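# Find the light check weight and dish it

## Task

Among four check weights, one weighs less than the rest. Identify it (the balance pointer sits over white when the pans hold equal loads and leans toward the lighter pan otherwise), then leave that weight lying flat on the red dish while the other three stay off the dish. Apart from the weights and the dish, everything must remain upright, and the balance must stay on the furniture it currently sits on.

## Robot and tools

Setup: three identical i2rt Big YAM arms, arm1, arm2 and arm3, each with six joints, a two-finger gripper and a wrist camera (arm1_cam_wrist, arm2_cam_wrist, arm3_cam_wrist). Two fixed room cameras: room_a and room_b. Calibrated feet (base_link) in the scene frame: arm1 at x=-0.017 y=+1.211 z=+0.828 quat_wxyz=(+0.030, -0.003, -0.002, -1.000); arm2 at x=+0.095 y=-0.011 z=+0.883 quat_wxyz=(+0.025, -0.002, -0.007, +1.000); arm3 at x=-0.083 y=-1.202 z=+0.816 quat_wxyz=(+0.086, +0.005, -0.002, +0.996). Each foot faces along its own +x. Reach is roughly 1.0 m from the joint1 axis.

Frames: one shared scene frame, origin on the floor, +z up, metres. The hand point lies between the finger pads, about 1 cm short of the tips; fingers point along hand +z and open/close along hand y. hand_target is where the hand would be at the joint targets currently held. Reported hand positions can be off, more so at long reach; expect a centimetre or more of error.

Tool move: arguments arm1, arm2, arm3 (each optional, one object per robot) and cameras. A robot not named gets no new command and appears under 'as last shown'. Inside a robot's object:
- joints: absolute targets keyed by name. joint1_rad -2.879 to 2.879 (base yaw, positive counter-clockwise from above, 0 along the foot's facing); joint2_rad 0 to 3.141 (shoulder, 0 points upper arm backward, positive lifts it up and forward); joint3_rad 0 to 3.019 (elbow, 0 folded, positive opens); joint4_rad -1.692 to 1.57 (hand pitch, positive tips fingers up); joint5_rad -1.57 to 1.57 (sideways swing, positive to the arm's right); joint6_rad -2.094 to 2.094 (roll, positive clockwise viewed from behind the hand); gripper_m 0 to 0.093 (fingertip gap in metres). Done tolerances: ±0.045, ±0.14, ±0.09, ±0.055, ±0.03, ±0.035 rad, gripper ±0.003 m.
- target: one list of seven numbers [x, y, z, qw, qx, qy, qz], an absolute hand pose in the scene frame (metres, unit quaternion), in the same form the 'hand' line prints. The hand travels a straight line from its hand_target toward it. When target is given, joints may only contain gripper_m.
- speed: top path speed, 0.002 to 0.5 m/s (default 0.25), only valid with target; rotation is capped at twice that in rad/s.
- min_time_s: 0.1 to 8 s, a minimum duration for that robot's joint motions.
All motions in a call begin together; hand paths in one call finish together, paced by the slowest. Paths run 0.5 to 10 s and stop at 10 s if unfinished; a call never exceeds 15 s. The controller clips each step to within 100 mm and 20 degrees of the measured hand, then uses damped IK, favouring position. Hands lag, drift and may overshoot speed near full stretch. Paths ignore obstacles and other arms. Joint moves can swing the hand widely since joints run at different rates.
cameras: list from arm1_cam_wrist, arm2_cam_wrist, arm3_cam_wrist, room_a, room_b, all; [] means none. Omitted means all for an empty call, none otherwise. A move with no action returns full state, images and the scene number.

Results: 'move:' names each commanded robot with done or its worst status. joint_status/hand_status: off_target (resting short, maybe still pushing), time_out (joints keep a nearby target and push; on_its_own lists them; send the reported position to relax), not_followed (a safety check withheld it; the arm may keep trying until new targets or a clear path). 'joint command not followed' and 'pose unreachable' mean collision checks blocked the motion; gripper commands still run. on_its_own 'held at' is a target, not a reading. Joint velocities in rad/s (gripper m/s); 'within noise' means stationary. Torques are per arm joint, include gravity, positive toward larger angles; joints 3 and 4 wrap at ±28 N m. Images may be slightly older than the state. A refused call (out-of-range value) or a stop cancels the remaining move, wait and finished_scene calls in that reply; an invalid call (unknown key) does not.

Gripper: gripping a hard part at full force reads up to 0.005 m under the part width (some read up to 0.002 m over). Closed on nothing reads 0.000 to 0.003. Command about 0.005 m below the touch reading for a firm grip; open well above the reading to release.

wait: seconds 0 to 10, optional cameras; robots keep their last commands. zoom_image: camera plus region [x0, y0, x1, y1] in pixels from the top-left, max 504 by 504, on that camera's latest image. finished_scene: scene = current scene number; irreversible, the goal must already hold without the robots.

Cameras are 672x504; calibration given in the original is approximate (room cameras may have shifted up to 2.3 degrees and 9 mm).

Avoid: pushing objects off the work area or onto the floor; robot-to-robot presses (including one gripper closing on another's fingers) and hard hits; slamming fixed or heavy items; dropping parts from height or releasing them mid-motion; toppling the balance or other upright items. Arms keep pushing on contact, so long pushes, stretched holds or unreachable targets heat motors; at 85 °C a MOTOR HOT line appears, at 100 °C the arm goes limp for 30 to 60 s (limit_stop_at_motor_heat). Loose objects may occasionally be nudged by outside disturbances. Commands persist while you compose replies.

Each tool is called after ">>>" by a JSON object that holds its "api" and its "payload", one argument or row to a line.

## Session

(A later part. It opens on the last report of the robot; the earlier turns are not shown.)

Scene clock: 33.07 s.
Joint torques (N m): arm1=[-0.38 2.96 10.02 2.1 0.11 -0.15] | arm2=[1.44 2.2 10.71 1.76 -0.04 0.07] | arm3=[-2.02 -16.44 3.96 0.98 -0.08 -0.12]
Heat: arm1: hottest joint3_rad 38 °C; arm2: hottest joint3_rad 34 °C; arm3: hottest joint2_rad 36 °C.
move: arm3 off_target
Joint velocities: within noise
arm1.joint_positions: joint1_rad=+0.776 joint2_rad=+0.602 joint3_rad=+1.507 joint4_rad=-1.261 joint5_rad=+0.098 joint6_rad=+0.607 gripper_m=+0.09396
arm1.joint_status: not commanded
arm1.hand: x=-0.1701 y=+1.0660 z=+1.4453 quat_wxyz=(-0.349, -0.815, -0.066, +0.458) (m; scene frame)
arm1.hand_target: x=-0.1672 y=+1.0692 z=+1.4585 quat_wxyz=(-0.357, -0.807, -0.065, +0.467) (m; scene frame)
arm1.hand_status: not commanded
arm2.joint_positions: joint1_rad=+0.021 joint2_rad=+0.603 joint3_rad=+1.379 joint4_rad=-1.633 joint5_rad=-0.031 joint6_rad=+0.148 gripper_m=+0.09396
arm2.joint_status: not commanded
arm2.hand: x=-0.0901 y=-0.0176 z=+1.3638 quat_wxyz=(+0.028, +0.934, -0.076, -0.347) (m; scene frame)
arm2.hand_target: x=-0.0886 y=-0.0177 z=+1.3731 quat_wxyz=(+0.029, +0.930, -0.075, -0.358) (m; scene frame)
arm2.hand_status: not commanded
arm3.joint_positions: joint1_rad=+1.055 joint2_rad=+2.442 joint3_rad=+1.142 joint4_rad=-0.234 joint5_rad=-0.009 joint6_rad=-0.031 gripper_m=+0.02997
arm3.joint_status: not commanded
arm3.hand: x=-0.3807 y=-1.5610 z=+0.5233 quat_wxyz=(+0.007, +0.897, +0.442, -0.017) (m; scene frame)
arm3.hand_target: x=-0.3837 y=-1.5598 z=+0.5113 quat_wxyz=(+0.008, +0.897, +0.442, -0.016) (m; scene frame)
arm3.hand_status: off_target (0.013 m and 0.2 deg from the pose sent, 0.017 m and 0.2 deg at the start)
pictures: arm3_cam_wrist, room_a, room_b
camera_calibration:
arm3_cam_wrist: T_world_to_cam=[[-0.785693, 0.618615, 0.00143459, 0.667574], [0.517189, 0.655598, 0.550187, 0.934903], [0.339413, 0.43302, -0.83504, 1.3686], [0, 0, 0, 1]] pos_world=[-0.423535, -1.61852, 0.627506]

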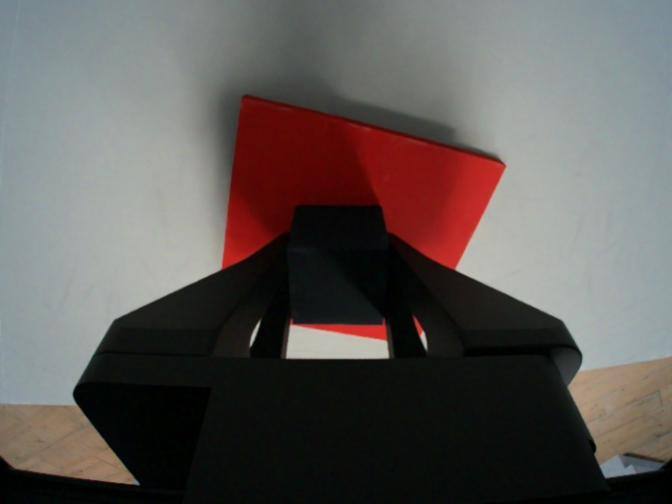

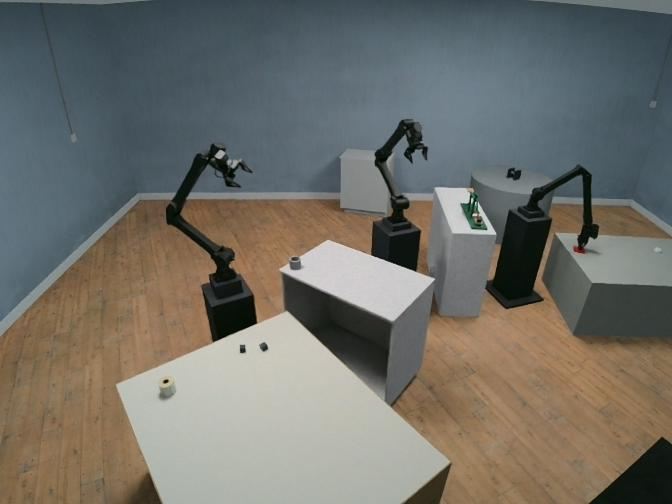

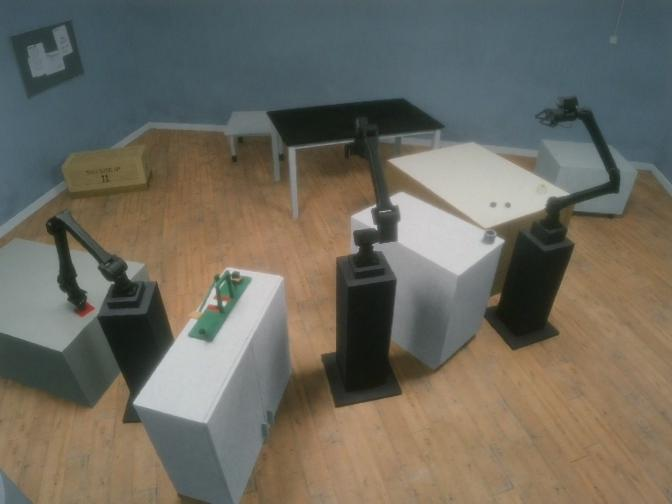

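>>> {"api": "move", "payload": {
  "arm3": {"target":[-0.384,-1.560,0.506,0.0077,0.8968,0.4422,-0.0157],"speed":0.04}
}}

>>> {"api": "move", "payload": {
  "arm3": {"target":[-0.384,-1.560,0.502,0.0077,0.8968,0.4422,-0.0157],"speed":0.04},
  "cameras": ["arm3_cam_wrist"]
}}

Scene clock: 34.23 s.
Joint torques (N m): arm1=[-0.09 3.08 9.99 2.15 0.09 -0.17] | arm2=[1.44 2.26 10.7 1.73 -0.03 0.09] | arm3=[-1.96 -15.79 4.1 1.18 -0.07 -0.13]
Heat: arm1: hottest joint3_rad 38 °C; arm2: hottest joint3_rad 34 °C; arm3: hottest joint2_rad 36 °C.
move: arm3 off_target
Joint velocities: within noise
arm1, arm2: as last shown
arm3.joint_positions: joint1_rad=+1.055 joint2_rad=+2.444 joint3_rad=+1.146 joint4_rad=-0.232 joint5_rad=-0.009 joint6_rad=-0.032 gripper_m=+0.02997
arm3.joint_status: not commanded
arm3.hand: x=-0.3822 y=-1.5629 z=+0.5231 quat_wxyz=(+0.008, +0.897, +0.442, -0.019) (m; scene frame)
arm3.hand_target: x=-0.3835 y=-1.5595 z=+0.5066 quat_wxyz=(+0.008, +0.897, +0.442, -0.016) (m; scene frame)
arm3.hand_status: off_target (0.017 m and 0.4 deg from the pose sent, 0.018 m and 0.2 deg at the start)
pictures: none

Scene clock: 35.20 s.
Joint torques (N m): arm1=[0.15 2.9 9.96 2.17 0.09 -0.14] | arm2=[1.67 2.32 10.71 1.8 -0.02 0.08] | arm3=[-1.96 -15.09 4.4 1.35 -0.06 -0.11]
Heat: arm1: hottest joint3_rad 38 °C; arm2: hottest joint3_rad 34 °C; arm3: hottest joint2_rad 36 °C.
move: arm3 off_target
Joint velocities: within noise
arm1, arm2: as last shown
arm3.joint_positions: joint1_rad=+1.055 joint2_rad=+2.444 joint3_rad=+1.146 joint4_rad=-0.232 joint5_rad=-0.010 joint6_rad=-0.032 gripper_m=+0.02997
arm3.joint_status: not commanded
arm3.hand: x=-0.3821 y=-1.5629 z=+0.5229 quat_wxyz=(+0.008, +0.897, +0.442, -0.019) (m; scene frame)
arm3.hand_target: x=-0.3833 y=-1.5594 z=+0.5029 quat_wxyz=(+0.008, +0.897, +0.442, -0.016) (m; scene frame)
arm3.hand_status: off_target (0.021 m and 0.4 deg from the pose sent, 0.021 m and 0.4 deg at the start)
pictures: arm3_cam_wrist
camera_calibration:
arm3_cam_wrist: T_world_to_cam=[[-0.786421, 0.61769, 0.000824997, 0.666211], [0.517831, 0.658555, 0.546037, 0.944115], [0.336738, 0.429842, -0.837761, 1.36504], [0, 0, 0, 1]] pos_world=[-0.42463, -1.62001, 0.627504]

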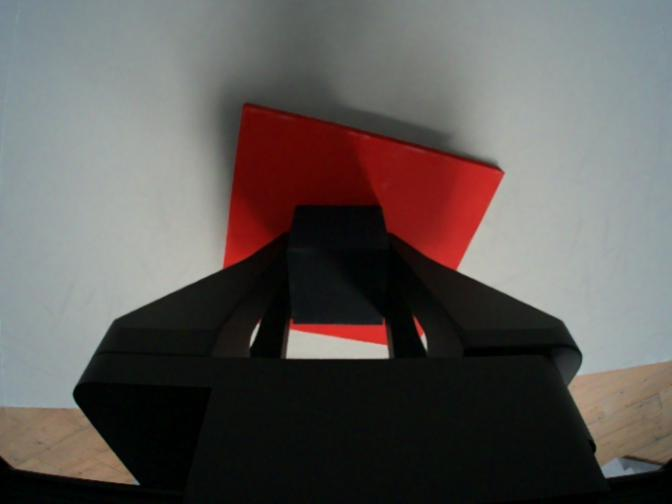

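>>> {"api": "move", "payload": {
  "arm3": {"target":[-0.384,-1.560,0.5115,0.0077,0.8968,0.4422,-0.0157],"speed":0.04}
}}

>>> {"api": "move", "payload": {
  "arm3": {"joints":{"gripper_m":0.05}},
  "cameras": ["arm3_cam_wrist"]
}}

>>> {"api": "zoom_image", "payload": {
  "camera": "arm3_cam_wrist",
  "region": [210, 90, 510, 360]
}}

Scene clock: 37.97 s.
Joint torques (N m): arm1=[-0.09 3.14 9.94 2.07 0.12 -0.15] | arm2=[1.49 2.43 10.74 1.74 -0.03 0.07] | arm3=[-1.9 -16.67 3.66 0.9 -0.06 -0.11]
Heat: arm1: hottest joint3_rad 38 °C; arm2: hottest joint3_rad 35 °C; arm3: hottest joint2_rad 36 °C.
move: arm3 off_target
Joint velocities: within noise
arm1, arm2: as last shown
arm3.joint_positions: joint1_rad=+1.055 joint2_rad=+2.444 joint3_rad=+1.146 joint4_rad=-0.232 joint5_rad=-0.010 joint6_rad=-0.033 gripper_m=+0.02997
arm3.joint_status: not commanded
arm3.hand: x=-0.3823 y=-1.5628 z=+0.5229 quat_wxyz=(+0.008, +0.897, +0.442, -0.019) (m; scene frame)
arm3.hand_target: x=-0.3838 y=-1.5597 z=+0.5118 quat_wxyz=(+0.008, +0.897, +0.442, -0.016) (m; scene frame)
arm3.hand_status: off_target (0.012 m and 0.4 deg from the pose sent, 0.012 m and 0.4 deg at the start)
pictures: none

Scene clock: 38.53 s.
Joint torques (N m): arm1=[-0.38 3.25 9.94 2.13 0.09 -0.16] | arm2=[1.44 2.14 10.77 1.77 -0.03 0.09] | arm3=[-1.96 -16.79 3.66 0.87 -0.05 -0.11]
Heat: arm1: hottest joint3_rad 38 °C; arm2: hottest joint3_rad 35 °C; arm3: hottest joint2_rad 36 °C.
move: arm3 done
Joint velocities: within noise
arm1, arm2: as last shown
arm3.joint_positions: joint1_rad=+1.055 joint2_rad=+2.444 joint3_rad=+1.146 joint4_rad=-0.232 joint5_rad=-0.010 joint6_rad=-0.033 gripper_m=+0.04984
arm3.joint_status: all done
arm3.hand: x=-0.3824 y=-1.5630 z=+0.5229 quat_wxyz=(+0.008, +0.897, +0.442, -0.020) (m; scene frame)
arm3.hand_target: x=-0.3839 y=-1.5599 z=+0.5118 quat_wxyz=(+0.008, +0.897, +0.442, -0.016) (m; scene frame)
arm3.hand_status: not commanded
pictures: arm3_cam_wrist
camera_calibration:
arm3_cam_wrist: T_world_to_cam=[[-0.786455, 0.617647, 0.000828667, 0.66595], [0.517912, 0.65873, 0.545749, 0.94478], [0.336534, 0.429636, -0.837948, 1.36496], [0, 0, 0, 1]] pos_world=[-0.424929, -1.62011, 0.627603]

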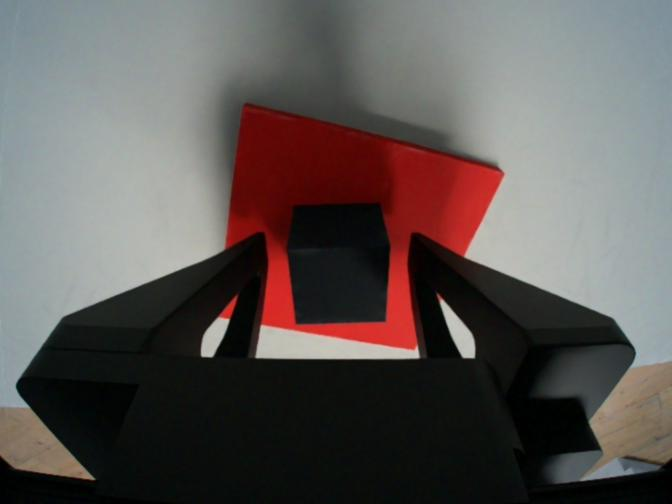

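Scaled by 1.680 from the camera's 672x504 image, which has a finer 960x720 frame.

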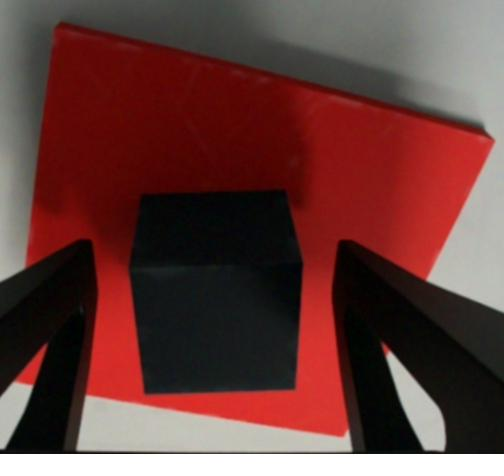

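>>> {"api": "move", "payload": {
  "arm3": {"target":[-0.381,-1.558,0.68,0.0077,0.8968,0.4422,-0.0157],"speed":0.12},
  "cameras": ["arm3_cam_wrist","room_a"]
}}

>>> {"api": "zoom_image", "payload": {
  "camera": "arm3_cam_wrist",
  "region": [210, 20, 510, 290]
}}

>>> {"api": "zoom_image", "payload": {
  "camera": "room_a",
  "region": [425, 170, 605, 270]
}}

Scene clock: 40.93 s.
Joint torques (N m): arm1=[-0.03 3.25 9.91 2.15 0.07 -0.13] | arm2=[1.38 2.37 10.73 1.8 -0.04 0.09] | arm3=[-1.96 -17.73 4.08 0.34 -0.06 -0.13]
Heat: arm1: hottest joint3_rad 39 °C; arm2: hottest joint3_rad 35 °C; arm3: hottest joint2_rad 37 °C.
move: arm3 done
Joint velocities: within noise
arm1, arm2: as last shown
arm3.joint_positions: joint1_rad=+1.054 joint2_rad=+2.055 joint3_rad=+1.033 joint4_rad=-0.511 joint5_rad=-0.010 joint6_rad=-0.033 gripper_m=+0.04993
arm3.joint_status: not commanded
arm3.hand: x=-0.3802 y=-1.5623 z=+0.6775 quat_wxyz=(+0.008, +0.897, +0.442, -0.018) (m; scene frame)
arm3.hand_target: x=-0.3810 y=-1.5580 z=+0.6799 quat_wxyz=(+0.008, +0.897, +0.442, -0.016) (m; scene frame)
arm3.hand_status: done (0.005 m and 0.3 deg from the pose sent, 0.157 m and 0.4 deg at the start)
pictures: arm3_cam_wrist, room_a
camera_calibration:
arm3_cam_wrist: T_world_to_cam=[[-0.786193, 0.61798, 0.000786236, 0.667771], [0.517282, 0.657388, 0.547961, 0.854984], [0.338112, 0.43121, -0.836504, 1.49554], [0, 0, 0, 1]] pos_world=[-0.422932, -1.61962, 0.782005]

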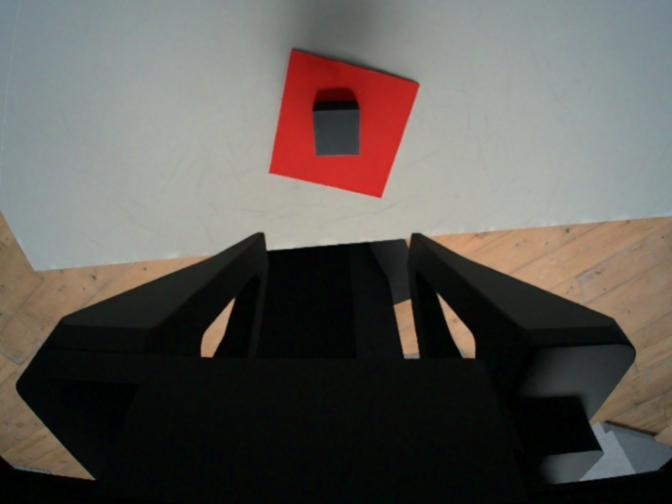

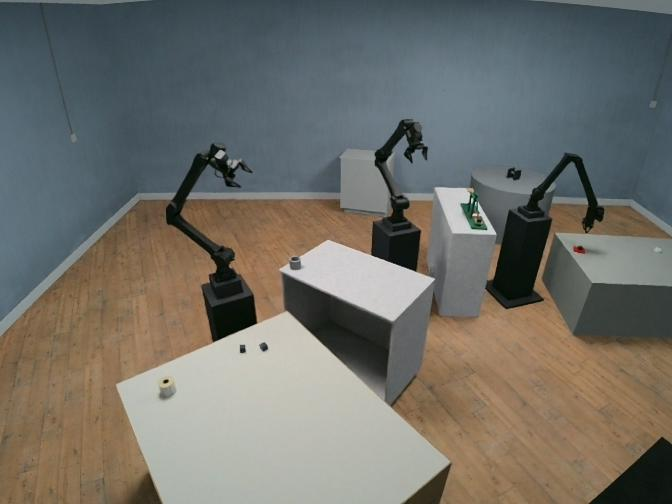

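Scaled by 1.680 from the camera's 672x504 image, which has a finer 960x720 frame.

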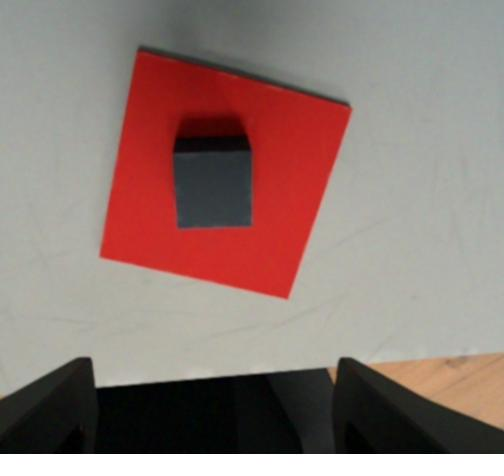

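Scaled by 2.800 from the camera's 672x504 image, which has a finer 960x720 frame.

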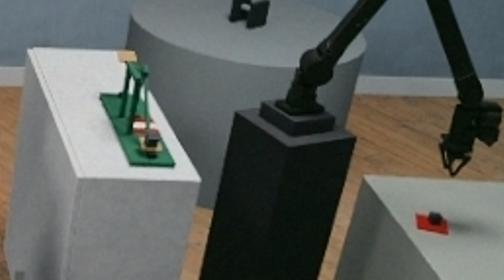

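>>> {"api": "finished_scene", "payload": {
  "scene": 2
}}

The scene is finished: the task was done.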